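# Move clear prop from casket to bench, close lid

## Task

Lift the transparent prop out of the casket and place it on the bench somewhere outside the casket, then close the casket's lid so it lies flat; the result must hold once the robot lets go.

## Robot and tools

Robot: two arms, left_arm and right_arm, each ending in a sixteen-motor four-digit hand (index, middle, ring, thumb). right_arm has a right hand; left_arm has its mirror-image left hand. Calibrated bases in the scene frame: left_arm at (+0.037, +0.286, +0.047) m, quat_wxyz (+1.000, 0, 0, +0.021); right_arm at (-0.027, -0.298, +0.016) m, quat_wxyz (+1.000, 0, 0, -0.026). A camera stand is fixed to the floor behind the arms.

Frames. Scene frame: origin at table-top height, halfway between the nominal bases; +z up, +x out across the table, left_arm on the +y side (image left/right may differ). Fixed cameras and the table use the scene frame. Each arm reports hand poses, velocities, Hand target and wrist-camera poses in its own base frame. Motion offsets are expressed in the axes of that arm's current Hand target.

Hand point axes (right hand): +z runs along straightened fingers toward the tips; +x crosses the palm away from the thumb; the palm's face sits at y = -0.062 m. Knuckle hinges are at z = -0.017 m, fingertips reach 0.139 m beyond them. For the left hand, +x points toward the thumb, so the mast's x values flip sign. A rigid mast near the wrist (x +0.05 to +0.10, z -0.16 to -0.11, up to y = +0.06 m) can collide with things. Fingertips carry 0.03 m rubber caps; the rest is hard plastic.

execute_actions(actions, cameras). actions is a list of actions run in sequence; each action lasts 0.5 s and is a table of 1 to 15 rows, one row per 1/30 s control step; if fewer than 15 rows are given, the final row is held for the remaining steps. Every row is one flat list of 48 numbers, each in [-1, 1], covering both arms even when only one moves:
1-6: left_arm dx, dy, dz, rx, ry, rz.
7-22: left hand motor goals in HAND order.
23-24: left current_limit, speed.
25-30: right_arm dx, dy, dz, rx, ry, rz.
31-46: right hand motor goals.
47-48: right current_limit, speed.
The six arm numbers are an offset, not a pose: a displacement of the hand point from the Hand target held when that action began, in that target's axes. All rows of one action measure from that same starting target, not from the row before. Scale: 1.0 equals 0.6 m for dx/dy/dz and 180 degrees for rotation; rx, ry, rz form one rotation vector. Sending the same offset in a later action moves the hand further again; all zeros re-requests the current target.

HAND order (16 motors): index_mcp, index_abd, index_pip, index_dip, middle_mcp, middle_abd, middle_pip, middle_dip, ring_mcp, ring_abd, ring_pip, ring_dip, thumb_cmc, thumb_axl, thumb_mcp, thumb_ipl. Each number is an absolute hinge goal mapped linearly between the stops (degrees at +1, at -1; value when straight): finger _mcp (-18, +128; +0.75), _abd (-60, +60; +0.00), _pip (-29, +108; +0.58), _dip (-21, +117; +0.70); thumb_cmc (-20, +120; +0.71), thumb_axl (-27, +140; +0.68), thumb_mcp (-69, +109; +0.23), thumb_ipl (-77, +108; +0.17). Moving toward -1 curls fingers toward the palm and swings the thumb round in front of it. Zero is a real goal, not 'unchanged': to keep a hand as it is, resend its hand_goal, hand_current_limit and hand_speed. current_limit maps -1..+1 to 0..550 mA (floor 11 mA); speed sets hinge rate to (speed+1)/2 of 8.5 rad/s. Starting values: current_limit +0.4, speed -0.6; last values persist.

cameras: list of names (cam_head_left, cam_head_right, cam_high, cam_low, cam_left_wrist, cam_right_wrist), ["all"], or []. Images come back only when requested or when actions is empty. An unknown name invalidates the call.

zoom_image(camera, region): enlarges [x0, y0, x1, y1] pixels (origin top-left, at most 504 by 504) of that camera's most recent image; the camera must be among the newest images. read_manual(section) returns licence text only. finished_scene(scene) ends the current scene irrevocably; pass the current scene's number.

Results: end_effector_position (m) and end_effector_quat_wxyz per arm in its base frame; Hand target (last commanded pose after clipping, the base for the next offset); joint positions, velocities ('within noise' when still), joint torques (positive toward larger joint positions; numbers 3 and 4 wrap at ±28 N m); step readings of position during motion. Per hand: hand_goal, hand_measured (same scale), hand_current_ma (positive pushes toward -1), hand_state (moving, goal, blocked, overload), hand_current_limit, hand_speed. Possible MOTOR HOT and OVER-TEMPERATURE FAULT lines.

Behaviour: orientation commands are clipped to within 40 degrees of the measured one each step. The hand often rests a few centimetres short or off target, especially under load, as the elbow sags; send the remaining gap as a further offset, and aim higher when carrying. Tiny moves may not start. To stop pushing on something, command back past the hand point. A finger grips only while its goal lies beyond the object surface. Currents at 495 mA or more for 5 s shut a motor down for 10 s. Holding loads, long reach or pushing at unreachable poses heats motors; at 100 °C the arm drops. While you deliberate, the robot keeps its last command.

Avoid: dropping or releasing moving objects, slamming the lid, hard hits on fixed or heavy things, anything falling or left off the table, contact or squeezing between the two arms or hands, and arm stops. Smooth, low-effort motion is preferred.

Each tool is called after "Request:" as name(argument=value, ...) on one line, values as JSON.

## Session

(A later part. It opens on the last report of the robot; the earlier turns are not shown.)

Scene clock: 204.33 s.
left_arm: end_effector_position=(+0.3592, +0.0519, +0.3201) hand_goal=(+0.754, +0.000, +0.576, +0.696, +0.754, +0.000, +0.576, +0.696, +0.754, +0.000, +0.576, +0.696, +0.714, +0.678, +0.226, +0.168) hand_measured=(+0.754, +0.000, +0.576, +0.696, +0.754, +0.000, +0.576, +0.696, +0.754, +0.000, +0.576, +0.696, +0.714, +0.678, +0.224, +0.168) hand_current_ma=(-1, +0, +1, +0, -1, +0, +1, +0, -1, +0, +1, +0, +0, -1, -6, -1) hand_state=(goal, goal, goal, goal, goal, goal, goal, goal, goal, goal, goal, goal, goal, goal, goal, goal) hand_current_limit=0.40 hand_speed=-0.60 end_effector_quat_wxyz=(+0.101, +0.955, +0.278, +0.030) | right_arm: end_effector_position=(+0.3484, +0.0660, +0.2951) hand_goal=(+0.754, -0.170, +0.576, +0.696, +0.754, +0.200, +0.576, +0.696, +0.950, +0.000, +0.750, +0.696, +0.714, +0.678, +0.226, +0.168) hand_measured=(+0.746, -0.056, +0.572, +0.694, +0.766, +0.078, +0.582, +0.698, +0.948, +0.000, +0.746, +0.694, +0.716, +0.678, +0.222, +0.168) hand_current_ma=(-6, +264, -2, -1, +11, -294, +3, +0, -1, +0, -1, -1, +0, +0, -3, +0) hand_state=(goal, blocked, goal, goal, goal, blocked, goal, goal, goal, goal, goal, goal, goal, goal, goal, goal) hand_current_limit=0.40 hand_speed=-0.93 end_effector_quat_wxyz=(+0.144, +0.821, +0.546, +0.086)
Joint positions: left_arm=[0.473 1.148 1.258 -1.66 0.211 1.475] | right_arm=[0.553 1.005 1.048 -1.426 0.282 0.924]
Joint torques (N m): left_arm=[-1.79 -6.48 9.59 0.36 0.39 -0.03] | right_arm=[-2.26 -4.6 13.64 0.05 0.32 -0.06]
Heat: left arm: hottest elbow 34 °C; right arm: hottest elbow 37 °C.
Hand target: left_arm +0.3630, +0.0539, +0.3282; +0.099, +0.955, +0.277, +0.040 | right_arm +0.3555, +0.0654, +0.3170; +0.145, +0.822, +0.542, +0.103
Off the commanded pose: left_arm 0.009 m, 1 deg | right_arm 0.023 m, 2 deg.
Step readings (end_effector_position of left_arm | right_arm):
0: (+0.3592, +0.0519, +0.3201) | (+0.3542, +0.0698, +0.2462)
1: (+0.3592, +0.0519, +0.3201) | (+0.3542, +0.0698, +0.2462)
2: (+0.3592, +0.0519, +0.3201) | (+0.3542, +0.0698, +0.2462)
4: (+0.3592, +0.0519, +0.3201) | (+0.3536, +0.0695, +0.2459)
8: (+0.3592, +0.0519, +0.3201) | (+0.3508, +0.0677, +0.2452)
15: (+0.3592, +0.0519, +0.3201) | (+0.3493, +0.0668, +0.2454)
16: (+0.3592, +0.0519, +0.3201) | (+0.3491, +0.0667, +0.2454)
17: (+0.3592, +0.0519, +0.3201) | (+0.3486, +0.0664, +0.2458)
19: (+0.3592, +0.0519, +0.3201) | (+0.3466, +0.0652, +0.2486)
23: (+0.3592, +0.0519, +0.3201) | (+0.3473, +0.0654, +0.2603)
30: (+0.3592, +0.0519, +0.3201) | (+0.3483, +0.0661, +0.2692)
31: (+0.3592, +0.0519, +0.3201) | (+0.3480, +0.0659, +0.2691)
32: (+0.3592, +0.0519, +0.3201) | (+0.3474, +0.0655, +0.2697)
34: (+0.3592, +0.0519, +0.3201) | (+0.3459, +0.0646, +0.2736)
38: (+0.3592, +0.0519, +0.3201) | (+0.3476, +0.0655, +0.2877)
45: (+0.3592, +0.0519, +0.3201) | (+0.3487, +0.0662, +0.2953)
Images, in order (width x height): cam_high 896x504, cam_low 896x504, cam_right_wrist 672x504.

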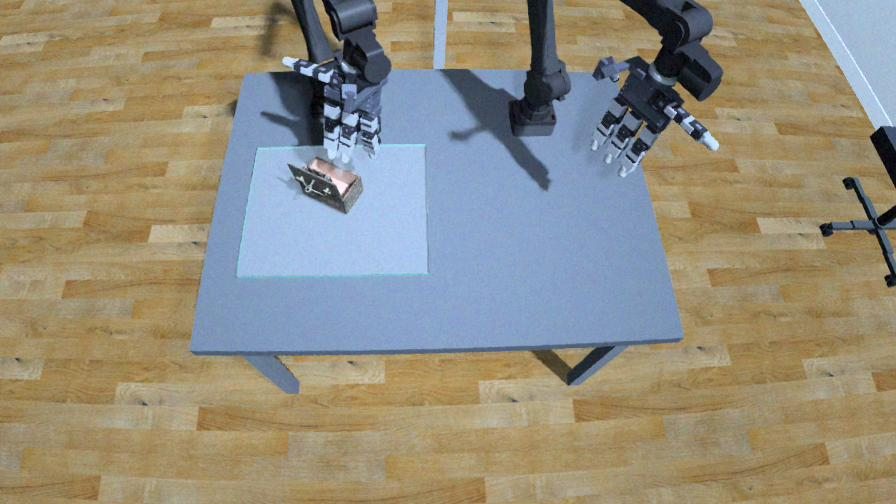

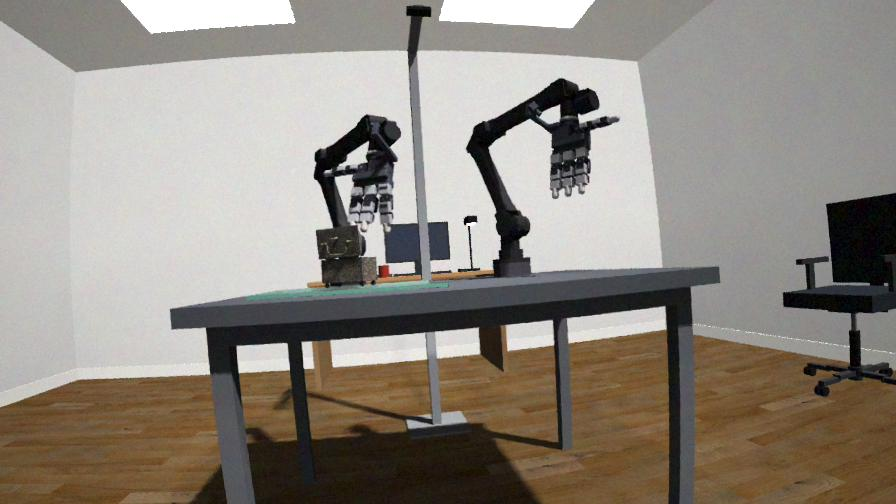

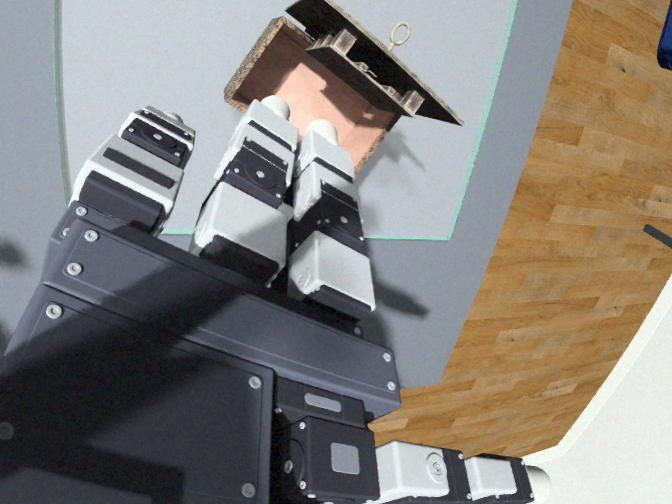

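Request:
execute_actions(actions=[[[0,0,0,0,0,0,0.754,0,0.576,0.696,0.754,0,0.576,0.696,0.754,0,0.576,0.696,0.714,0.678,0.226,0.168,0.4,-0.6, 0,0.0144,-0.039,0,0,0,0.754,-0.17,0.576,0.696,0.754,0.2,0.576,0.696,0.95,0,0.75,0.696,0.714,0.678,0.226,0.168,0.4,-0.93]],[[0,0,0,0,0,0,0.754,0,0.576,0.696,0.754,0,0.576,0.696,0.754,0,0.576,0.696,0.714,0.678,0.226,0.168,0.4,-0.6, 0.0250,-0.0005,-0.008,0,0,0,0.754,-0.17,0.576,0.696,0.754,0.2,0.576,0.696,0.95,0,0.75,0.696,0.714,0.678,0.226,0.168,0.4,-0.93]]], cameras=["cam_high"])

Request:
zoom_image(camera="cam_high", region=[315, 130, 375, 190])

Scene clock: 206.97 s.
left_arm: end_effector_position=(+0.3592, +0.0519, +0.3201) hand_goal=(+0.754, +0.000, +0.576, +0.696, +0.754, +0.000, +0.576, +0.696, +0.754, +0.000, +0.576, +0.696, +0.714, +0.678, +0.226, +0.168) hand_measured=(+0.754, +0.000, +0.576, +0.696, +0.754, +0.000, +0.576, +0.696, +0.754, +0.000, +0.576, +0.696, +0.714, +0.678, +0.224, +0.168) hand_current_ma=(-1, +0, +1, +0, -1, +0, +1, +0, -1, +0, +1, +0, +0, -1, -6, -1) hand_state=(goal, goal, goal, goal, goal, goal, goal, goal, goal, goal, goal, goal, goal, goal, goal, goal) hand_current_limit=0.40 hand_speed=-0.60 end_effector_quat_wxyz=(+0.101, +0.955, +0.278, +0.030) | right_arm: end_effector_position=(+0.3531, +0.0709, +0.3288) hand_goal=(+0.754, -0.170, +0.576, +0.696, +0.754, +0.200, +0.576, +0.696, +0.950, +0.000, +0.750, +0.696, +0.714, +0.678, +0.226, +0.168) hand_measured=(+0.746, -0.056, +0.572, +0.694, +0.766, +0.078, +0.582, +0.698, +0.948, +0.000, +0.746, +0.694, +0.716, +0.678, +0.222, +0.168) hand_current_ma=(-6, +264, -2, -1, +12, -293, +3, +0, -1, +0, -1, -1, +0, +0, -3, +0) hand_state=(goal, blocked, goal, goal, goal, blocked, goal, goal, goal, goal, goal, goal, goal, goal, goal, goal) hand_current_limit=0.40 hand_speed=-0.93 end_effector_quat_wxyz=(+0.145, +0.822, +0.543, +0.090)
Joint positions: left_arm=[0.473 1.148 1.258 -1.66 0.211 1.475] | right_arm=[0.561 1.028 1.149 -1.499 0.285 0.936]
Joint torques (N m): left_arm=[-1.32 -7.06 9.78 0.55 0.38 -0.03] | right_arm=[0.21 -3.6 13.86 0.06 0.46 0.2]
Heat: left arm: hottest elbow 34 °C; right arm: hottest elbow 37 °C.
Hand target: left_arm +0.3630, +0.0539, +0.3282; +0.099, +0.955, +0.277, +0.040 | right_arm +0.3593, +0.0797, +0.3466; +0.145, +0.822, +0.542, +0.103
Off the commanded pose: left_arm 0.009 m, 1 deg | right_arm 0.021 m, 1 deg.
Step readings (end_effector_position of left_arm | right_arm):
0: (+0.3592, +0.0519, +0.3201) | (+0.3484, +0.0660, +0.2951)
1: (+0.3592, +0.0519, +0.3201) | (+0.3484, +0.0660, +0.2953)
2: (+0.3592, +0.0519, +0.3201) | (+0.3477, +0.0656, +0.2960)
4: (+0.3592, +0.0519, +0.3201) | (+0.3462, +0.0646, +0.2998)
8: (+0.3592, +0.0519, +0.3201) | (+0.3476, +0.0655, +0.3152)
15: (+0.3592, +0.0519, +0.3201) | (+0.3484, +0.0660, +0.3229)
16: (+0.3592, +0.0519, +0.3201) | (+0.3483, +0.0659, +0.3228)
17: (+0.3592, +0.0519, +0.3201) | (+0.3481, +0.0658, +0.3231)
19: (+0.3592, +0.0519, +0.3201) | (+0.3485, +0.0659, +0.3243)
23: (+0.3592, +0.0519, +0.3201) | (+0.3524, +0.0696, +0.3287)
30: (+0.3592, +0.0519, +0.3201) | (+0.3533, +0.0711, +0.3289)
Images, in order (width x height): cam_high 896x504.

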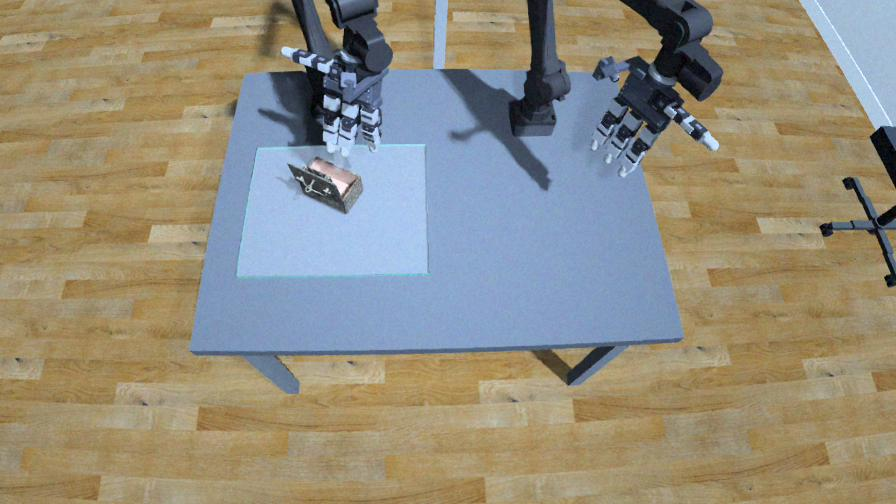

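Scaled by 8.400.

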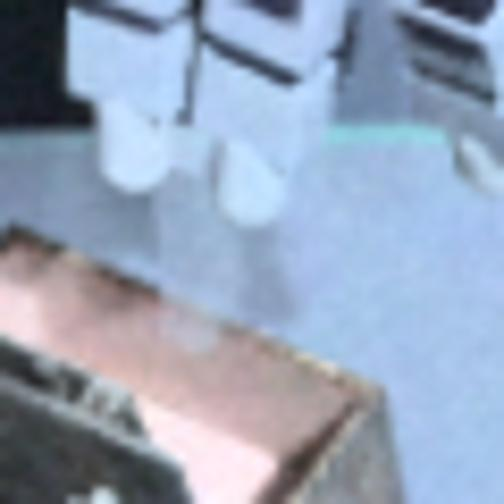

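Request:
execute_actions(actions=[[[0,0,0,0,0,0,0.754,0,0.576,0.696,0.754,0,0.576,0.696,0.754,0,0.576,0.696,0.714,0.678,0.226,0.168,0.4,-0.6, 0.05,-0.001,0.002,0,0,0,0.754,-0.17,0.576,0.696,0.754,0.2,0.576,0.696,0.95,0,0.75,0.696,0.714,0.678,0.226,0.168,0.4,-0.93]],[[0,0,0,0,0,0,0.754,0,0.576,0.696,0.754,0,0.576,0.696,0.754,0,0.576,0.696,0.714,0.678,0.226,0.168,0.4,-0.6, 0.055,-0.001,0.002,0,0,0,0.754,-0.17,0.576,0.696,0.754,0.2,0.576,0.696,0.95,0,0.75,0.696,0.714,0.678,0.226,0.168,0.4,-0.93]],[[0,0,0,0,0,0,0.754,0,0.576,0.696,0.754,0,0.576,0.696,0.754,0,0.576,0.696,0.714,0.678,0.226,0.168,0.4,-0.6, 0.055,-0.004,0.012,0,0,0,0.754,-0.17,0.576,0.696,0.754,0.2,0.576,0.696,0.95,0,0.75,0.696,0.714,0.678,0.226,0.168,0.4,-0.93]]], cameras=["cam_high","cam_right_wrist"])

Request:
zoom_image(camera="cam_high", region=[315, 130, 405, 210])

Request:
zoom_image(camera="cam_right_wrist", region=[240, 70, 360, 160])

Scene clock: 209.97 s.
left_arm: end_effector_position=(+0.3592, +0.0519, +0.3201) hand_goal=(+0.754, +0.000, +0.576, +0.696, +0.754, +0.000, +0.576, +0.696, +0.754, +0.000, +0.576, +0.696, +0.714, +0.678, +0.226, +0.168) hand_measured=(+0.754, +0.000, +0.576, +0.696, +0.754, +0.000, +0.576, +0.696, +0.754, +0.000, +0.576, +0.696, +0.714, +0.678, +0.224, +0.168) hand_current_ma=(-1, +0, +1, +0, -1, +0, +1, +0, -1, +0, +1, +0, +0, -1, -6, -1) hand_state=(goal, goal, goal, goal, goal, goal, goal, goal, goal, goal, goal, goal, goal, goal, goal, goal) hand_current_limit=0.40 hand_speed=-0.60 end_effector_quat_wxyz=(+0.101, +0.955, +0.278, +0.030) | right_arm: end_effector_position=(+0.3875, +0.1563, +0.3198) hand_goal=(+0.754, -0.170, +0.576, +0.696, +0.754, +0.200, +0.576, +0.696, +0.950, +0.000, +0.750, +0.696, +0.714, +0.678, +0.226, +0.168) hand_measured=(+0.746, -0.056, +0.572, +0.694, +0.766, +0.078, +0.582, +0.698, +0.948, +0.000, +0.746, +0.694, +0.716, +0.678, +0.222, +0.168) hand_current_ma=(-6, +264, -2, -1, +13, -291, +4, +0, -1, +0, -1, -1, +0, +0, -3, +0) hand_state=(goal, blocked, goal, goal, goal, blocked, goal, goal, goal, goal, goal, goal, goal, goal, goal, goal) hand_current_limit=0.40 hand_speed=-0.93 end_effector_quat_wxyz=(+0.147, +0.820, +0.547, +0.079)
Joint positions: left_arm=[0.473 1.148 1.258 -1.66 0.211 1.475] | right_arm=[0.714 1.253 1.298 -1.491 0.313 1.088]
Joint torques (N m): left_arm=[-1.44 -7 9.57 0.39 0.38 -0.03] | right_arm=[-0.32 -7.41 13.65 0.62 0.49 0.19]
Heat: left arm: hottest elbow 34 °C; right arm: hottest elbow 38 °C.
Hand target: left_arm +0.3630, +0.0539, +0.3282; +0.099, +0.955, +0.277, +0.040 | right_arm +0.3969, +0.1681, +0.3375; +0.145, +0.822, +0.542, +0.103
Off the commanded pose: left_arm 0.009 m, 1 deg | right_arm 0.023 m, 3 deg.
Step readings (end_effector_position of left_arm | right_arm):
0: (+0.3592, +0.0519, +0.3201) | (+0.3531, +0.0708, +0.3288)
1: (+0.3592, +0.0519, +0.3201) | (+0.3531, +0.0709, +0.3287)
2: (+0.3592, +0.0519, +0.3201) | (+0.3535, +0.0718, +0.3292)
4: (+0.3592, +0.0519, +0.3201) | (+0.3557, +0.0779, +0.3307)
8: (+0.3592, +0.0519, +0.3201) | (+0.3617, +0.0956, +0.3296)
15: (+0.3592, +0.0519, +0.3201) | (+0.3637, +0.0993, +0.3251)
16: (+0.3592, +0.0519, +0.3201) | (+0.3638, +0.0992, +0.3256)
17: (+0.3592, +0.0519, +0.3201) | (+0.3640, +0.1005, +0.3262)
19: (+0.3592, +0.0519, +0.3201) | (+0.3666, +0.1055, +0.3291)
23: (+0.3592, +0.0519, +0.3201) | (+0.3734, +0.1230, +0.3307)
30: (+0.3592, +0.0519, +0.3201) | (+0.3755, +0.1281, +0.3254)
31: (+0.3592, +0.0519, +0.3201) | (+0.3755, +0.1281, +0.3258)
32: (+0.3592, +0.0519, +0.3201) | (+0.3758, +0.1291, +0.3261)
34: (+0.3592, +0.0519, +0.3201) | (+0.3781, +0.1338, +0.3279)
38: (+0.3592, +0.0519, +0.3201) | (+0.3848, +0.1504, +0.3256)
45: (+0.3592, +0.0519, +0.3201) | (+0.3871, +0.1561, +0.3181)
Images, in order (width x height): cam_high 896x504, cam_right_wrist 672x504.

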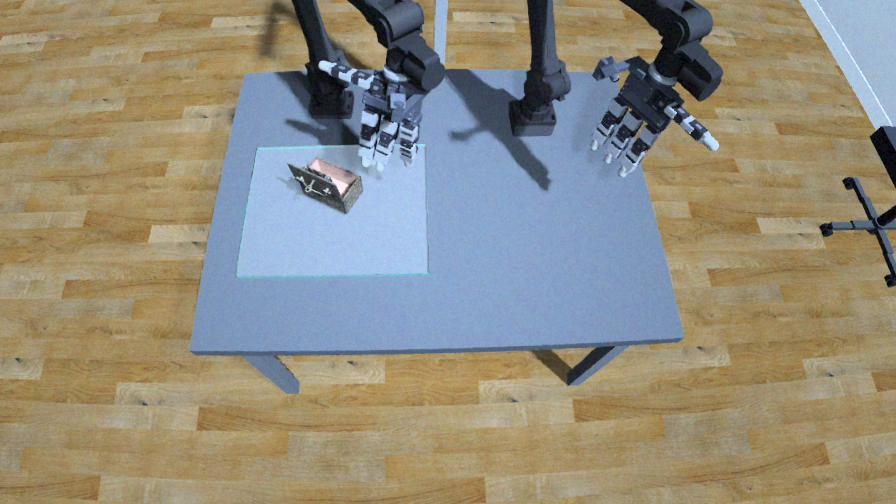

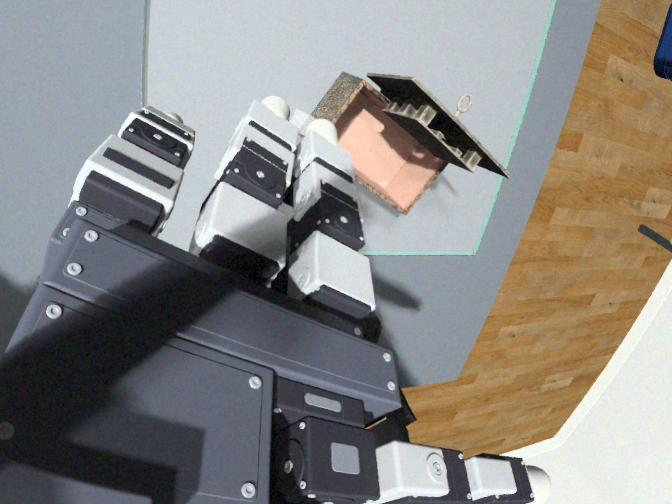

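Scaled by 5.600.

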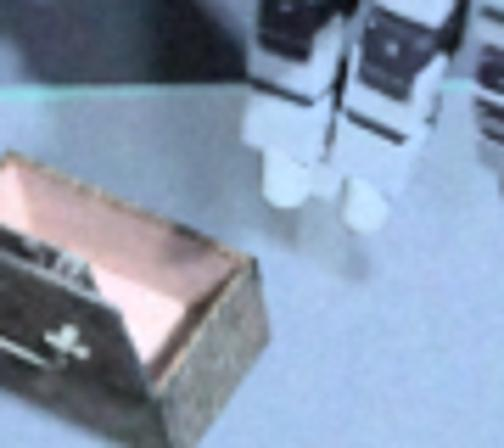

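Scaled by 4.200 from the camera's 672x504 image, which has a finer 960x720 frame.

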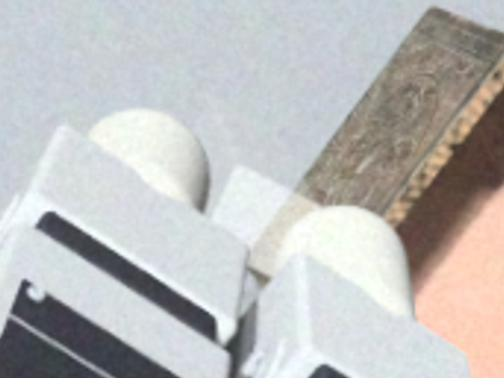

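Request:
execute_actions(actions=[[[0,0,0,0,0,0,0.754,0,0.576,0.696,0.754,0,0.576,0.696,0.754,0,0.576,0.696,0.714,0.678,0.226,0.168,0.4,-0.6, 0.0185,-0.018,0.0558,0,0,0,0.754,-0.17,0.576,0.696,0.754,0.2,0.576,0.696,0.95,0,0.75,0.696,0.714,0.678,0.226,0.168,0.4,-0.93]],[[0,0,0,0,0,0,0.754,0,0.576,0.696,0.754,0,0.576,0.696,0.754,0,0.576,0.696,0.714,0.678,0.226,0.168,0.4,-0.6, 0.011,-0.0213,0.0633,0,0,0,0.754,-0.17,0.576,0.696,0.754,0.2,0.576,0.696,0.95,0,0.75,0.696,0.714,0.678,0.226,0.168,0.4,-0.93]]], cameras=["cam_high","cam_low"])

Request:
zoom_image(camera="cam_low", region=[350, 205, 430, 295])

Request:
zoom_image(camera="cam_high", region=[345, 130, 415, 200])

Scene clock: 212.70 s.
left_arm: end_effector_position=(+0.3592, +0.0519, +0.3201) hand_goal=(+0.754, +0.000, +0.576, +0.696, +0.754, +0.000, +0.576, +0.696, +0.754, +0.000, +0.576, +0.696, +0.714, +0.678, +0.226, +0.168) hand_measured=(+0.754, +0.000, +0.576, +0.696, +0.754, +0.000, +0.576, +0.696, +0.754, +0.000, +0.576, +0.696, +0.714, +0.678, +0.224, +0.168) hand_current_ma=(-1, +0, +1, +0, -1, +0, +1, +0, -1, +0, +1, +0, +0, -1, -6, -1) hand_state=(goal, goal, goal, goal, goal, goal, goal, goal, goal, goal, goal, goal, goal, goal, goal, goal) hand_current_limit=0.40 hand_speed=-0.60 end_effector_quat_wxyz=(+0.101, +0.955, +0.278, +0.030) | right_arm: end_effector_position=(+0.4059, +0.1764, +0.2668) hand_goal=(+0.754, -0.170, +0.576, +0.696, +0.754, +0.200, +0.576, +0.696, +0.950, +0.000, +0.750, +0.696, +0.714, +0.678, +0.226, +0.168) hand_measured=(+0.746, -0.056, +0.572, +0.694, +0.766, +0.078, +0.582, +0.698, +0.948, +0.000, +0.746, +0.694, +0.716, +0.678, +0.222, +0.168) hand_current_ma=(-6, +264, -2, -1, +13, -291, +4, +1, -1, +0, -1, -1, +0, +0, -3, +0) hand_state=(goal, blocked, goal, goal, goal, blocked, goal, goal, goal, goal, goal, goal, goal, goal, goal, goal) hand_current_limit=0.40 hand_speed=-0.93 end_effector_quat_wxyz=(+0.145, +0.822, +0.541, +0.100)
Joint positions: left_arm=[0.473 1.148 1.258 -1.66 0.211 1.475] | right_arm=[0.723 1.308 1.201 -1.3 0.316 1.103]
Joint torques (N m): left_arm=[-2.14 -7.36 9.54 0.55 0.44 -0.01] | right_arm=[-0.09 -8.12 9.58 0.91 0.46 0.19]
Heat: left arm: hottest elbow 34 °C; right arm: hottest elbow 38 °C.
Hand target: left_arm +0.3630, +0.0539, +0.3282; +0.099, +0.955, +0.277, +0.040 | right_arm +0.4068, +0.1842, +0.2625; +0.145, +0.821, +0.542, +0.103
Off the commanded pose: left_arm 0.009 m, 1 deg | right_arm 0.009 m, 0 deg.
Step readings (end_effector_position of left_arm | right_arm):
0: (+0.3592, +0.0519, +0.3201) | (+0.3875, +0.1562, +0.3198)
1: (+0.3592, +0.0519, +0.3201) | (+0.3875, +0.1563, +0.3198)
2: (+0.3592, +0.0519, +0.3201) | (+0.3884, +0.1570, +0.3201)
4: (+0.3592, +0.0519, +0.3201) | (+0.3921, +0.1607, +0.3207)
8: (+0.3592, +0.0519, +0.3201) | (+0.3992, +0.1683, +0.3185)
15: (+0.3592, +0.0519, +0.3201) | (+0.4012, +0.1698, +0.3105)
16: (+0.3592, +0.0519, +0.3201) | (+0.4012, +0.1699, +0.3099)
17: (+0.3592, +0.0519, +0.3201) | (+0.4020, +0.1706, +0.3082)
19: (+0.3592, +0.0519, +0.3201) | (+0.4038, +0.1723, +0.3015)
23: (+0.3592, +0.0519, +0.3201) | (+0.4030, +0.1732, +0.2784)
30: (+0.3592, +0.0519, +0.3201) | (+0.4056, +0.1761, +0.2666)
Images, in order (width x height): cam_high 896x504, cam_low 896x504.

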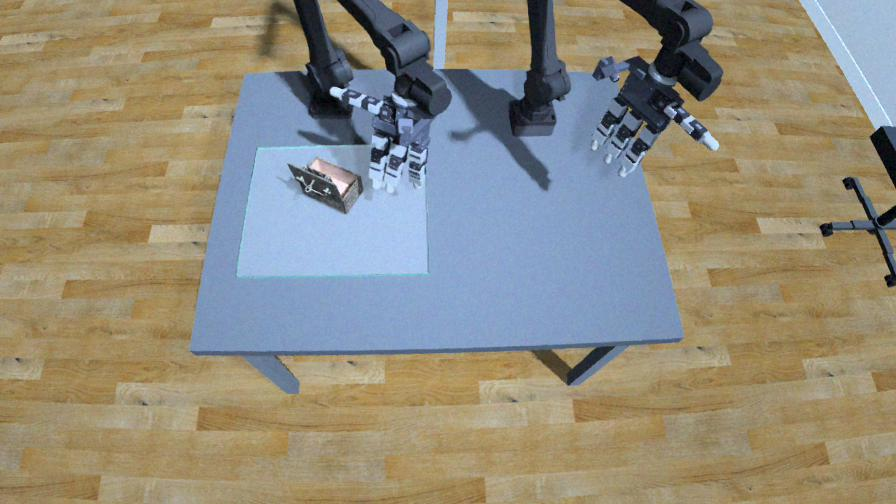

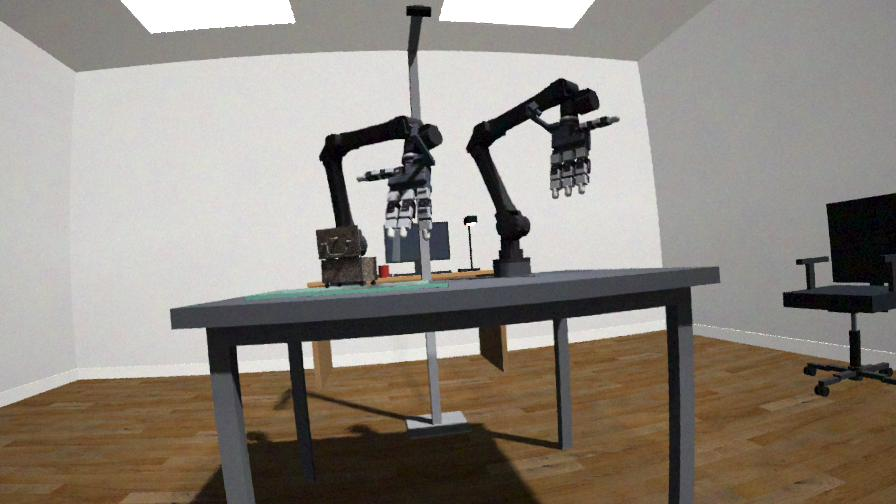

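Scaled by 5.600.

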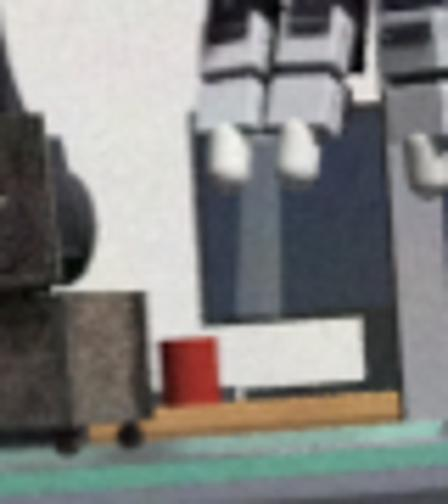

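Scaled by 7.200.

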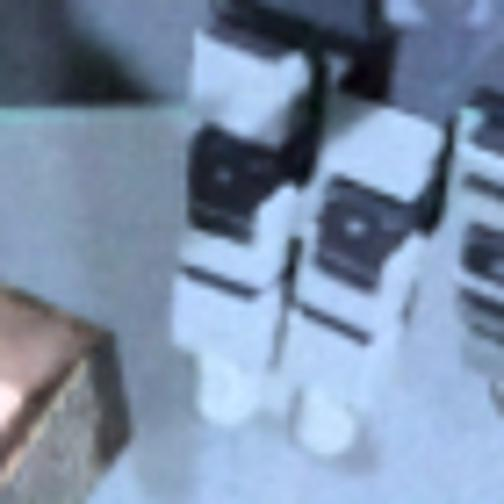

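Request:
execute_actions(actions=[[[0,0,0,0,0,0,0.754,0,0.576,0.696,0.754,0,0.576,0.696,0.754,0,0.576,0.696,0.714,0.678,0.226,0.168,0.4,-0.6, 0,-0.0230,0.0624,0,0,0,0.754,-0.17,0.576,0.696,0.754,0.2,0.576,0.696,0.95,0,0.75,0.696,0.714,0.678,0.226,0.168,0.4,-0.93]],[[0,0,0,0,0,0,0.754,0,0.576,0.696,0.754,0,0.576,0.696,0.754,0,0.576,0.696,0.714,0.678,0.226,0.168,0.4,-0.6, 0,-0.0046,0.0125,0,0,0,0.754,-0.17,0.576,0.696,0.754,0.2,0.576,0.696,0.95,0,0.75,0.696,0.714,0.678,0.226,0.168,0.4,-0.93]]], cameras=["cam_low"])

Request:
zoom_image(camera="cam_low", region=[360, 215, 430, 295])

Scene clock: 215.17 s.
left_arm: end_effector_position=(+0.3592, +0.0519, +0.3201) hand_goal=(+0.754, +0.000, +0.576, +0.696, +0.754, +0.000, +0.576, +0.696, +0.754, +0.000, +0.576, +0.696, +0.714, +0.678, +0.226, +0.168) hand_measured=(+0.754, +0.000, +0.576, +0.696, +0.754, +0.000, +0.576, +0.696, +0.754, +0.000, +0.576, +0.696, +0.714, +0.678, +0.224, +0.168) hand_current_ma=(-1, +0, +1, +0, -1, +0, +1, +0, -1, +0, +1, +0, +0, -1, -6, -1) hand_state=(goal, goal, goal, goal, goal, goal, goal, goal, goal, goal, goal, goal, goal, goal, goal, goal) hand_current_limit=0.40 hand_speed=-0.60 end_effector_quat_wxyz=(+0.101, +0.955, +0.278, +0.030) | right_arm: end_effector_position=(+0.4075, +0.1777, +0.2246) hand_goal=(+0.754, -0.170, +0.576, +0.696, +0.754, +0.200, +0.576, +0.696, +0.950, +0.000, +0.750, +0.696, +0.714, +0.678, +0.226, +0.168) hand_measured=(+0.746, -0.056, +0.572, +0.694, +0.766, +0.078, +0.582, +0.698, +0.948, +0.000, +0.746, +0.694, +0.716, +0.678, +0.222, +0.168) hand_current_ma=(-6, +264, -2, -1, +13, -291, +4, +1, -1, +0, -1, -1, +0, +0, -3, +0) hand_state=(goal, blocked, goal, goal, goal, blocked, goal, goal, goal, goal, goal, goal, goal, goal, goal, goal) hand_current_limit=0.40 hand_speed=-0.93 end_effector_quat_wxyz=(+0.144, +0.823, +0.540, +0.107)
Joint positions: left_arm=[0.473 1.148 1.258 -1.66 0.211 1.475] | right_arm=[0.723 1.324 1.103 -1.171 0.316 1.104]
Joint torques (N m): left_arm=[-1.44 -6.83 9.7 0.31 0.41 -0.06] | right_arm=[-0.09 -7.71 8.94 0.94 0.48 0.17]
Heat: left arm: hottest elbow 34 °C; right arm: hottest elbow 37 °C.
Hand target: left_arm +0.3630, +0.0539, +0.3282; +0.099, +0.955, +0.277, +0.040 | right_arm +0.4072, +0.1846, +0.2147; +0.145, +0.822, +0.542, +0.103
Off the commanded pose: left_arm 0.009 m, 1 deg | right_arm 0.012 m, 1 deg.
Step readings (end_effector_position of left_arm | right_arm):
0: (+0.3592, +0.0519, +0.3201) | (+0.4060, +0.1765, +0.2668)
1: (+0.3592, +0.0519, +0.3201) | (+0.4060, +0.1765, +0.2667)
2: (+0.3592, +0.0519, +0.3201) | (+0.4067, +0.1770, +0.2652)
4: (+0.3592, +0.0519, +0.3201) | (+0.4082, +0.1783, +0.2589)
8: (+0.3592, +0.0519, +0.3201) | (+0.4051, +0.1755, +0.2380)
15: (+0.3592, +0.0519, +0.3201) | (+0.4062, +0.1766, +0.2284)
16: (+0.3592, +0.0519, +0.3201) | (+0.4064, +0.1767, +0.2284)
17: (+0.3592, +0.0519, +0.3201) | (+0.4067, +0.1770, +0.2284)
19: (+0.3592, +0.0519, +0.3201) | (+0.4075, +0.1777, +0.2280)
23: (+0.3592, +0.0519, +0.3201) | (+0.4076, +0.1778, +0.2258)
30: (+0.3592, +0.0519, +0.3201) | (+0.4074, +0.1776, +0.2246)
Images, in order (width x height): cam_low 896x504.

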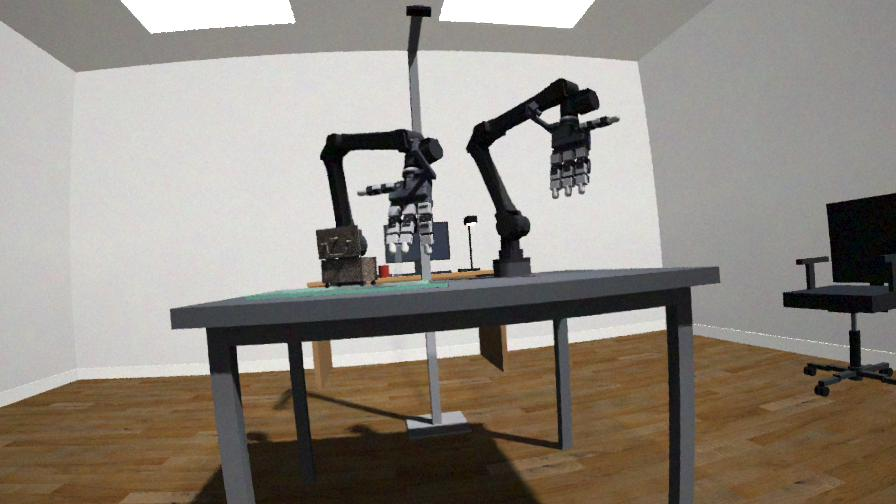

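Scaled by 6.300.

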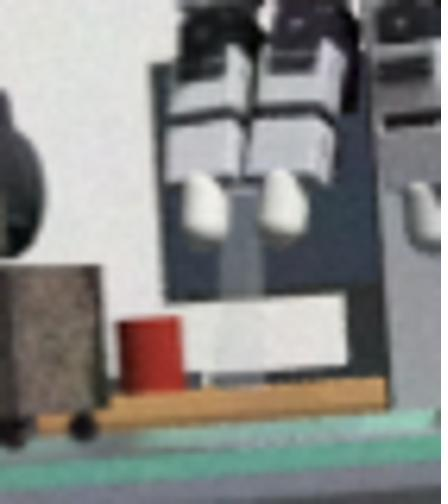

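Request:
execute_actions(actions=[[[0,0,0,0,0,0,0.754,0,0.576,0.696,0.754,0,0.576,0.696,0.754,0,0.576,0.696,0.714,0.678,0.226,0.168,0.4,-0.6, 0,-0.0058,0.0156,0,0,0,0.754,-0.17,0.576,0.696,0.754,0.2,0.576,0.696,0.95,0,0.75,0.696,0.714,0.678,0.226,0.168,0.4,-0.93]],[[0,0,0,0,0,0,0.754,0,0.576,0.696,0.754,0,0.576,0.696,0.754,0,0.576,0.696,0.714,0.678,0.226,0.168,0.4,-0.6, 0,-0.0029,0.0078,0,0,0,0.754,-0.17,0.576,0.696,0.754,0.2,0.576,0.696,0.95,0,0.75,0.696,0.714,0.678,0.226,0.168,0.4,-0.93]]], cameras=["cam_low"])

Request:
zoom_image(camera="cam_low", region=[360, 215, 430, 295])

Scene clock: 216.93 s.
left_arm: end_effector_position=(+0.3592, +0.0519, +0.3201) hand_goal=(+0.754, +0.000, +0.576, +0.696, +0.754, +0.000, +0.576, +0.696, +0.754, +0.000, +0.576, +0.696, +0.714, +0.678, +0.226, +0.168) hand_measured=(+0.754, +0.000, +0.576, +0.696, +0.754, +0.000, +0.576, +0.696, +0.754, +0.000, +0.576, +0.696, +0.714, +0.678, +0.224, +0.168) hand_current_ma=(-1, +0, +1, +0, -1, +0, +1, +0, -1, +0, +1, +0, +0, -1, -6, -1) hand_state=(goal, goal, goal, goal, goal, goal, goal, goal, goal, goal, goal, goal, goal, goal, goal, goal) hand_current_limit=0.40 hand_speed=-0.60 end_effector_quat_wxyz=(+0.101, +0.955, +0.278, +0.030) | right_arm: end_effector_position=(+0.4079, +0.1780, +0.2098) hand_goal=(+0.754, -0.170, +0.576, +0.696, +0.754, +0.200, +0.576, +0.696, +0.950, +0.000, +0.750, +0.696, +0.714, +0.678, +0.226, +0.168) hand_measured=(+0.746, -0.056, +0.572, +0.694, +0.766, +0.078, +0.582, +0.698, +0.948, +0.000, +0.746, +0.694, +0.716, +0.678, +0.222, +0.168) hand_current_ma=(-6, +264, -2, -1, +13, -291, +4, +1, -1, +0, -1, -1, +0, +0, -3, +0) hand_state=(goal, blocked, goal, goal, goal, blocked, goal, goal, goal, goal, goal, goal, goal, goal, goal, goal) hand_current_limit=0.40 hand_speed=-0.93 end_effector_quat_wxyz=(+0.144, +0.823, +0.540, +0.107)
Joint positions: left_arm=[0.473 1.148 1.258 -1.66 0.211 1.475] | right_arm=[0.723 1.335 1.073 -1.13 0.316 1.104]
Joint torques (N m): left_arm=[-0.91 -7.36 9.62 0.36 0.43 0.01] | right_arm=[-0.03 -7.53 8.88 0.9 0.48 0.18]
Heat: left arm: hottest elbow 34 °C; right arm: hottest elbow 37 °C.
Hand target: left_arm +0.3630, +0.0539, +0.3282; +0.099, +0.955, +0.277, +0.040 | right_arm +0.4074, +0.1848, +0.1996; +0.145, +0.822, +0.542, +0.103
Off the commanded pose: left_arm 0.009 m, 1 deg | right_arm 0.012 m, 1 deg.
Step readings (end_effector_position of left_arm | right_arm):
0: (+0.3592, +0.0519, +0.3201) | (+0.4075, +0.1777, +0.2246)
1: (+0.3592, +0.0519, +0.3201) | (+0.4075, +0.1777, +0.2247)
2: (+0.3592, +0.0519, +0.3201) | (+0.4076, +0.1778, +0.2243)
4: (+0.3592, +0.0519, +0.3201) | (+0.4080, +0.1782, +0.2226)
8: (+0.3592, +0.0519, +0.3201) | (+0.4073, +0.1776, +0.2170)
15: (+0.3592, +0.0519, +0.3201) | (+0.4075, +0.1777, +0.2138)
16: (+0.3592, +0.0519, +0.3201) | (+0.4075, +0.1777, +0.2138)
17: (+0.3592, +0.0519, +0.3201) | (+0.4077, +0.1779, +0.2139)
19: (+0.3592, +0.0519, +0.3201) | (+0.4081, +0.1783, +0.2135)
23: (+0.3592, +0.0519, +0.3201) | (+0.4080, +0.1781, +0.2114)
30: (+0.3592, +0.0519, +0.3201) | (+0.4078, +0.1780, +0.2098)
Images, in order (width x height): cam_low 896x504.

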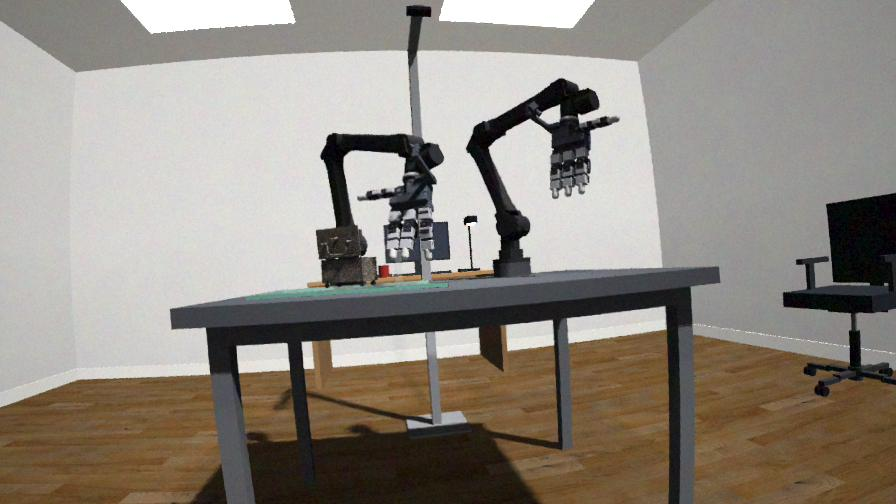

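Scaled by 6.300.

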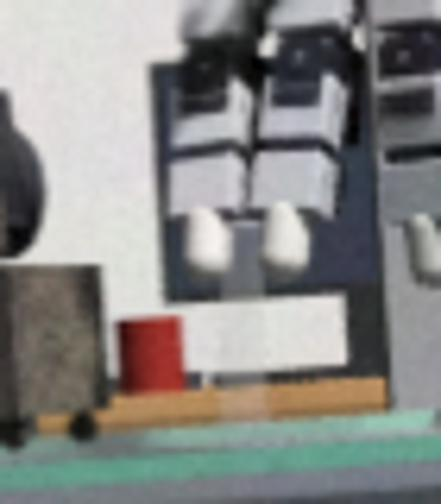

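Request:
execute_actions(actions=[[[0,0,0,0,0,0,0.754,0,0.576,0.696,0.754,0,0.576,0.696,0.754,0,0.576,0.696,0.714,0.678,0.226,0.168,0.4,-0.6, 0,-0.0026,0.0070,0,0,0,0.754,-0.17,0.576,0.696,0.754,0.2,0.576,0.696,0.95,0,0.75,0.696,0.714,0.678,0.226,0.168,0.4,-0.93]]], cameras=["cam_right_wrist"])

Request:
zoom_image(camera="cam_right_wrist", region=[240, 70, 360, 160])

Scene clock: 218.17 s.
left_arm: end_effector_position=(+0.3592, +0.0519, +0.3201) hand_goal=(+0.754, +0.000, +0.576, +0.696, +0.754, +0.000, +0.576, +0.696, +0.754, +0.000, +0.576, +0.696, +0.714, +0.678, +0.226, +0.168) hand_measured=(+0.754, +0.000, +0.576, +0.696, +0.754, +0.000, +0.576, +0.696, +0.754, +0.000, +0.576, +0.696, +0.714, +0.678, +0.224, +0.168) hand_current_ma=(-1, +0, +1, +0, -1, +0, +1, +0, -1, +0, +1, +0, +0, -1, -6, -1) hand_state=(goal, goal, goal, goal, goal, goal, goal, goal, goal, goal, goal, goal, goal, goal, goal, goal) hand_current_limit=0.40 hand_speed=-0.60 end_effector_quat_wxyz=(+0.101, +0.955, +0.278, +0.030) | right_arm: end_effector_position=(+0.4083, +0.1781, +0.2068) hand_goal=(+0.754, -0.170, +0.576, +0.696, +0.754, +0.200, +0.576, +0.696, +0.950, +0.000, +0.750, +0.696, +0.714, +0.678, +0.226, +0.168) hand_measured=(+0.746, -0.056, +0.572, +0.694, +0.766, +0.078, +0.582, +0.698, +0.948, +0.000, +0.746, +0.694, +0.716, +0.678, +0.222, +0.168) hand_current_ma=(-7, +264, -2, -1, +13, -291, +4, +1, -1, +0, -1, -1, +0, +0, -3, +0) hand_state=(goal, blocked, goal, goal, goal, blocked, goal, goal, goal, goal, goal, goal, goal, goal, goal, goal) hand_current_limit=0.40 hand_speed=-0.93 end_effector_quat_wxyz=(+0.145, +0.823, +0.539, +0.109)
Joint positions: left_arm=[0.473 1.148 1.258 -1.66 0.211 1.475] | right_arm=[0.723 1.337 1.066 -1.118 0.318 1.104]
Joint torques (N m): left_arm=[-0.97 -6.77 9.59 0.51 0.43 -0.02] | right_arm=[0.03 -7.65 8.68 0.92 0.42 0.18]
Heat: left arm: hottest elbow 34 °C; right arm: hottest elbow 37 °C.
Hand target: left_arm +0.3630, +0.0539, +0.3282; +0.099, +0.955, +0.277, +0.040 | right_arm +0.4074, +0.1848, +0.1951; +0.145, +0.822, +0.542, +0.103
Off the commanded pose: left_arm 0.009 m, 1 deg | right_arm 0.014 m, 1 deg.
Step readings (end_effector_position of left_arm | right_arm):
0: (+0.3592, +0.0519, +0.3201) | (+0.4079, +0.1780, +0.2098)
1: (+0.3592, +0.0519, +0.3201) | (+0.4079, +0.1780, +0.2098)
2: (+0.3592, +0.0519, +0.3201) | (+0.4079, +0.1781, +0.2097)
4: (+0.3592, +0.0519, +0.3201) | (+0.4082, +0.1783, +0.2091)
8: (+0.3592, +0.0519, +0.3201) | (+0.4080, +0.1781, +0.2069)
15: (+0.3592, +0.0519, +0.3201) | (+0.4083, +0.1781, +0.2068)
Images, in order (width x height): cam_right_wrist 672x504.

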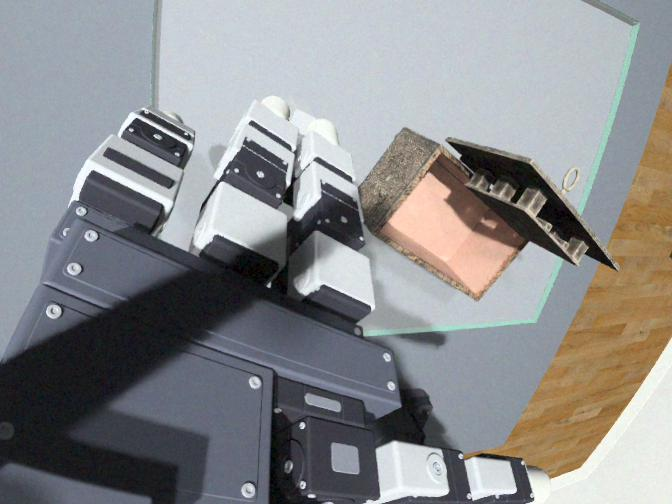

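Scaled by 4.200 from the camera's 672x504 image, which has a finer 960x720 frame.

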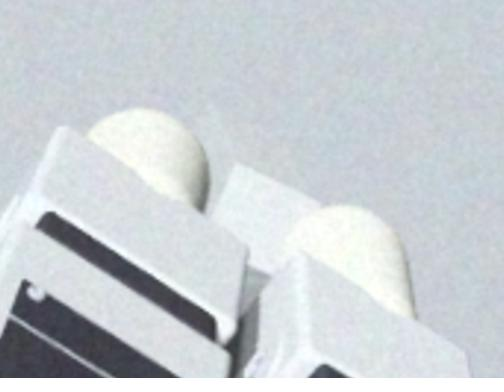

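Request:
execute_actions(actions=[[[0,0,0,0,0,0,0.754,0,0.576,0.696,0.754,0,0.576,0.696,0.754,0,0.576,0.696,0.714,0.678,0.226,0.168,0.4,-0.6, 0,-0.0020,0.0055,0,0,0,0.754,-0.17,0.576,0.696,0.754,0.2,0.576,0.696,0.95,0,0.75,0.696,0.714,0.678,0.226,0.168,0.4,-0.93]]], cameras=["cam_low"])

Request:
zoom_image(camera="cam_low", region=[370, 240, 420, 290])

Scene clock: 219.33 s.
left_arm: end_effector_position=(+0.3592, +0.0519, +0.3201) hand_goal=(+0.754, +0.000, +0.576, +0.696, +0.754, +0.000, +0.576, +0.696, +0.754, +0.000, +0.576, +0.696, +0.714, +0.678, +0.226, +0.168) hand_measured=(+0.754, +0.000, +0.576, +0.696, +0.754, +0.000, +0.576, +0.696, +0.754, +0.000, +0.576, +0.696, +0.714, +0.678, +0.224, +0.168) hand_current_ma=(-1, +0, +1, +0, -1, +0, +1, +0, -1, +0, +1, +0, +0, -1, -6, -1) hand_state=(goal, goal, goal, goal, goal, goal, goal, goal, goal, goal, goal, goal, goal, goal, goal, goal) hand_current_limit=0.40 hand_speed=-0.60 end_effector_quat_wxyz=(+0.101, +0.955, +0.278, +0.030) | right_arm: end_effector_position=(+0.4094, +0.1788, +0.2063) hand_goal=(+0.754, -0.170, +0.576, +0.696, +0.754, +0.200, +0.576, +0.696, +0.950, +0.000, +0.750, +0.696, +0.714, +0.678, +0.226, +0.168) hand_measured=(+0.744, -0.056, +0.570, +0.694, +0.766, +0.078, +0.582, +0.698, +0.948, +0.000, +0.746, +0.694, +0.716, +0.678, +0.222, +0.168) hand_current_ma=(-10, +264, -3, -1, +13, -289, +4, +1, -1, +0, -1, -1, +0, +0, -3, +0) hand_state=(goal, blocked, goal, goal, goal, blocked, goal, goal, goal, goal, goal, goal, goal, goal, goal, goal) hand_current_limit=0.40 hand_speed=-0.93 end_effector_quat_wxyz=(+0.145, +0.823, +0.538, +0.112)
Joint positions: left_arm=[0.473 1.148 1.258 -1.66 0.211 1.475] | right_arm=[0.723 1.337 1.062 -1.107 0.319 1.104]
Joint torques (N m): left_arm=[-0.44 -6.77 9.47 0.39 0.39 -0.08] | right_arm=[-0.21 -7.36 8.42 0.85 0.38 0.18]
Heat: left arm: hottest elbow 34 °C; right arm: hottest elbow 37 °C.
Hand target: left_arm +0.3630, +0.0539, +0.3282; +0.099, +0.955, +0.277, +0.040 | right_arm +0.4074, +0.1849, +0.1917; +0.145, +0.822, +0.542, +0.103
Off the commanded pose: left_arm 0.009 m, 1 deg | right_arm 0.016 m, 1 deg.
Step readings (end_effector_position of left_arm | right_arm):
0: (+0.3592, +0.0519, +0.3201) | (+0.4083, +0.1781, +0.2068)
1: (+0.3592, +0.0519, +0.3201) | (+0.4083, +0.1781, +0.2068)
2: (+0.3592, +0.0519, +0.3201) | (+0.4085, +0.1782, +0.2069)
4: (+0.3592, +0.0519, +0.3201) | (+0.4087, +0.1784, +0.2066)
8: (+0.3592, +0.0519, +0.3201) | (+0.4092, +0.1787, +0.2064)
15: (+0.3592, +0.0519, +0.3201) | (+0.4094, +0.1788, +0.2063)
Images, in order (width x height): cam_low 896x504.

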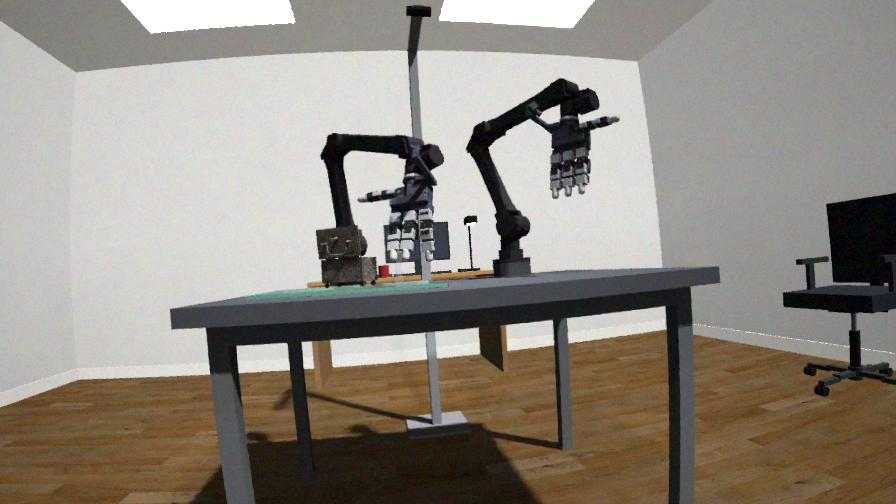

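Scaled by 10.080.

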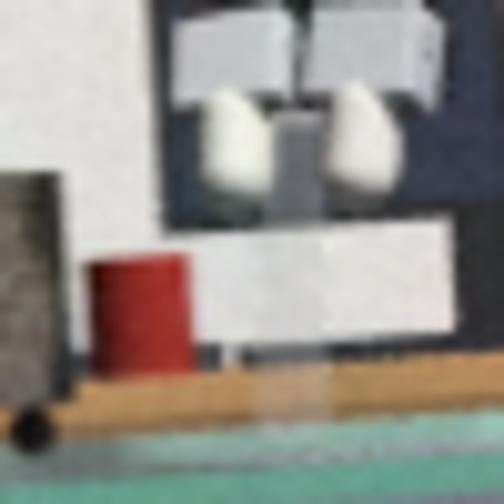

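Request:
execute_actions(actions=[[[0,0,0,0,0,0,0.754,0,0.576,0.696,0.754,0,0.576,0.696,0.754,0,0.576,0.696,0.714,0.678,0.226,0.168,0.4,-0.6, 0,0.0035,-0.0094,0,0,0,0.754,-0.065,0.576,0.696,0.754,0.09,0.576,0.696,0.95,0,0.75,0.696,0.714,0.678,0.226,0.168,0.4,-0.95]],[[0,0,0,0,0,0,0.754,0,0.576,0.696,0.754,0,0.576,0.696,0.754,0,0.576,0.696,0.714,0.678,0.226,0.168,0.4,-0.6, 0,0,0,0,0,0,0.754,0.0,0.576,0.696,0.754,0.02,0.576,0.696,0.95,0,0.75,0.696,0.714,0.678,0.226,0.168,0.4,-0.95]],[[0,0,0,0,0,0,0.754,0,0.576,0.696,0.754,0,0.576,0.696,0.754,0,0.576,0.696,0.714,0.678,0.226,0.168,0.4,-0.6, 0,0,0,0,0,0,0.754,0.12,0.576,0.696,0.754,-0.1,0.576,0.696,0.95,0,0.75,0.696,0.714,0.678,0.226,0.168,0.4,-0.92]]], cameras=["cam_low","cam_right_wrist"])

Request:
zoom_image(camera="cam_low", region=[370, 240, 420, 290])

Request:
zoom_image(camera="cam_right_wrist", region=[240, 70, 360, 160])

Scene clock: 222.60 s.
left_arm: end_effector_position=(+0.3592, +0.0519, +0.3201) hand_goal=(+0.754, +0.000, +0.576, +0.696, +0.754, +0.000, +0.576, +0.696, +0.754, +0.000, +0.576, +0.696, +0.714, +0.678, +0.226, +0.168) hand_measured=(+0.754, +0.000, +0.576, +0.696, +0.754, +0.000, +0.576, +0.696, +0.754, +0.000, +0.576, +0.696, +0.714, +0.678, +0.224, +0.168) hand_current_ma=(-1, +0, +1, +0, -1, +0, +1, +0, -1, +0, +1, +0, +0, -1, -6, -1) hand_state=(goal, goal, goal, goal, goal, goal, goal, goal, goal, goal, goal, goal, goal, goal, goal, goal) hand_current_limit=0.40 hand_speed=-0.60 end_effector_quat_wxyz=(+0.101, +0.955, +0.278, +0.030) | right_arm: end_effector_position=(+0.4094, +0.1788, +0.2063) hand_goal=(+0.754, +0.120, +0.576, +0.696, +0.754, -0.100, +0.576, +0.696, +0.950, +0.000, +0.750, +0.696, +0.714, +0.678, +0.226, +0.168) hand_measured=(+0.754, +0.116, +0.574, +0.694, +0.762, -0.096, +0.580, +0.698, +0.948, +0.000, +0.746, +0.694, +0.716, +0.678, +0.222, +0.168) hand_current_ma=(+0, -2, -1, -1, +6, +2, +2, +1, -1, +0, -1, -1, +0, +0, -3, +0) hand_state=(goal, goal, goal, goal, goal, goal, goal, goal, goal, goal, goal, goal, goal, goal, goal, goal) hand_current_limit=0.40 hand_speed=-0.92 end_effector_quat_wxyz=(+0.145, +0.822, +0.538, +0.112)
Joint positions: left_arm=[0.473 1.148 1.258 -1.66 0.211 1.475] | right_arm=[0.723 1.337 1.062 -1.107 0.319 1.104]
Joint torques (N m): left_arm=[-1.08 -6.83 9.5 0.47 0.45 -0.03] | right_arm=[0.09 -7.77 9.36 0.32 0.37 0.18]
Heat: left arm: hottest elbow 34 °C; right arm: hottest elbow 37 °C.
Hand target: left_arm +0.3630, +0.0539, +0.3282; +0.099, +0.955, +0.277, +0.040 | right_arm +0.4074, +0.1848, +0.1978; +0.145, +0.822, +0.542, +0.103
Off the commanded pose: left_arm 0.009 m, 1 deg | right_arm 0.011 m, 1 deg.
Step readings (end_effector_position of left_arm | right_arm):
0: (+0.3592, +0.0519, +0.3201) | (+0.4094, +0.1788, +0.2063)
1: (+0.3592, +0.0519, +0.3201) | (+0.4094, +0.1788, +0.2063)
2: (+0.3592, +0.0519, +0.3201) | (+0.4094, +0.1788, +0.2063)
4: (+0.3592, +0.0519, +0.3201) | (+0.4094, +0.1788, +0.2063)
8: (+0.3592, +0.0519, +0.3201) | (+0.4094, +0.1788, +0.2063)
15: (+0.3592, +0.0519, +0.3201) | (+0.4094, +0.1788, +0.2063)
16: (+0.3592, +0.0519, +0.3201) | (+0.4094, +0.1788, +0.2063)
17: (+0.3592, +0.0519, +0.3201) | (+0.4094, +0.1788, +0.2063)
19: (+0.3592, +0.0519, +0.3201) | (+0.4094, +0.1788, +0.2063)
23: (+0.3592, +0.0519, +0.3201) | (+0.4094, +0.1788, +0.2063)
30: (+0.3592, +0.0519, +0.3201) | (+0.4094, +0.1788, +0.2063)
31: (+0.3592, +0.0519, +0.3201) | (+0.4094, +0.1788, +0.2063)
32: (+0.3592, +0.0519, +0.3201) | (+0.4094, +0.1788, +0.2063)
34: (+0.3592, +0.0519, +0.3201) | (+0.4094, +0.1788, +0.2063)
38: (+0.3592, +0.0519, +0.3201) | (+0.4094, +0.1788, +0.2063)
45: (+0.3592, +0.0519, +0.3201) | (+0.4094, +0.1788, +0.2063)
Images, in order (width x height): cam_low 896x504, cam_right_wrist 672x504.

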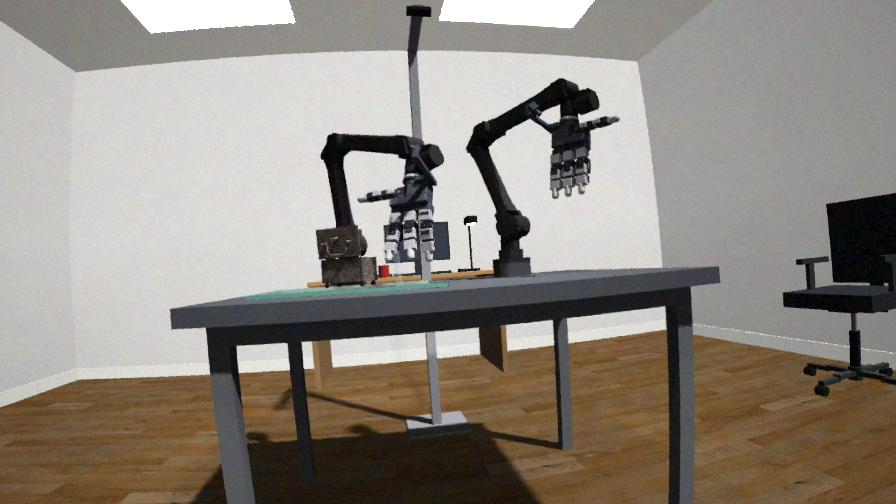

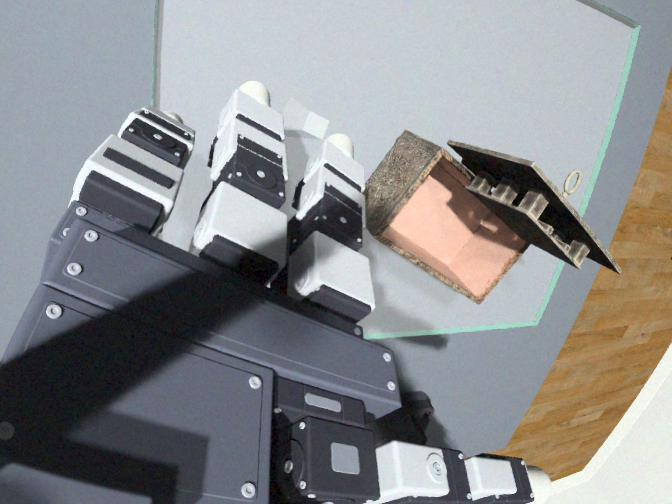

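Scaled by 10.080.

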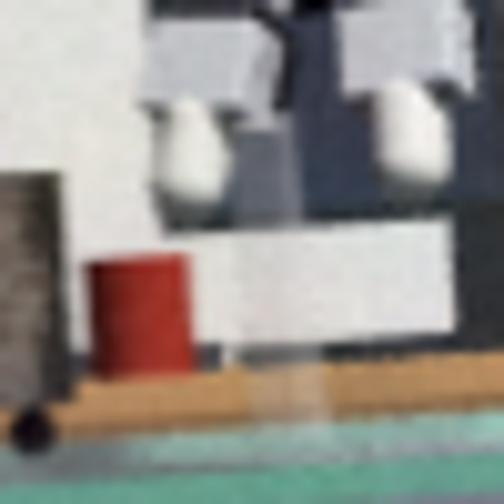

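Scaled by 4.200 from the camera's 672x504 image, which has a finer 960x720 frame.

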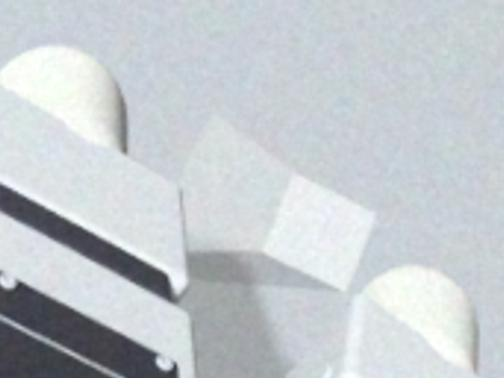

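Request:
zoom_image(camera="cam_low", region=[382, 245, 412, 290])

Request:
zoom_image(camera="cam_right_wrist", region=[275, 85, 345, 145])

Scaled by 11.200.

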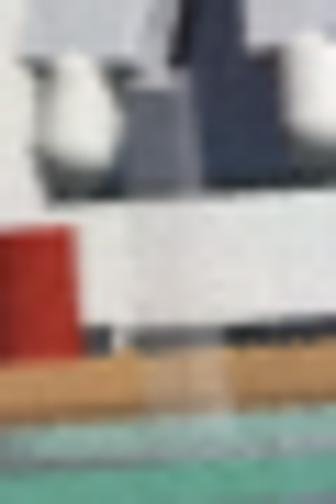

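Scaled by 7.200 from the camera's 672x504 image, which has a finer 960x720 frame.

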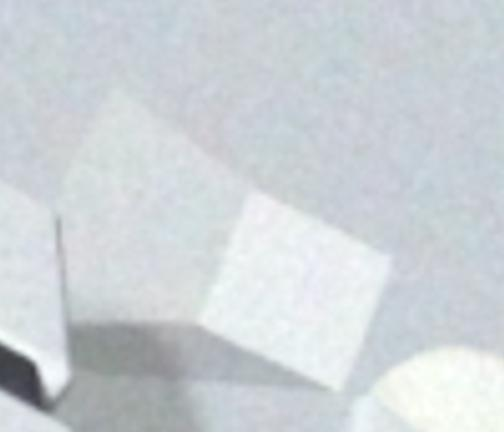

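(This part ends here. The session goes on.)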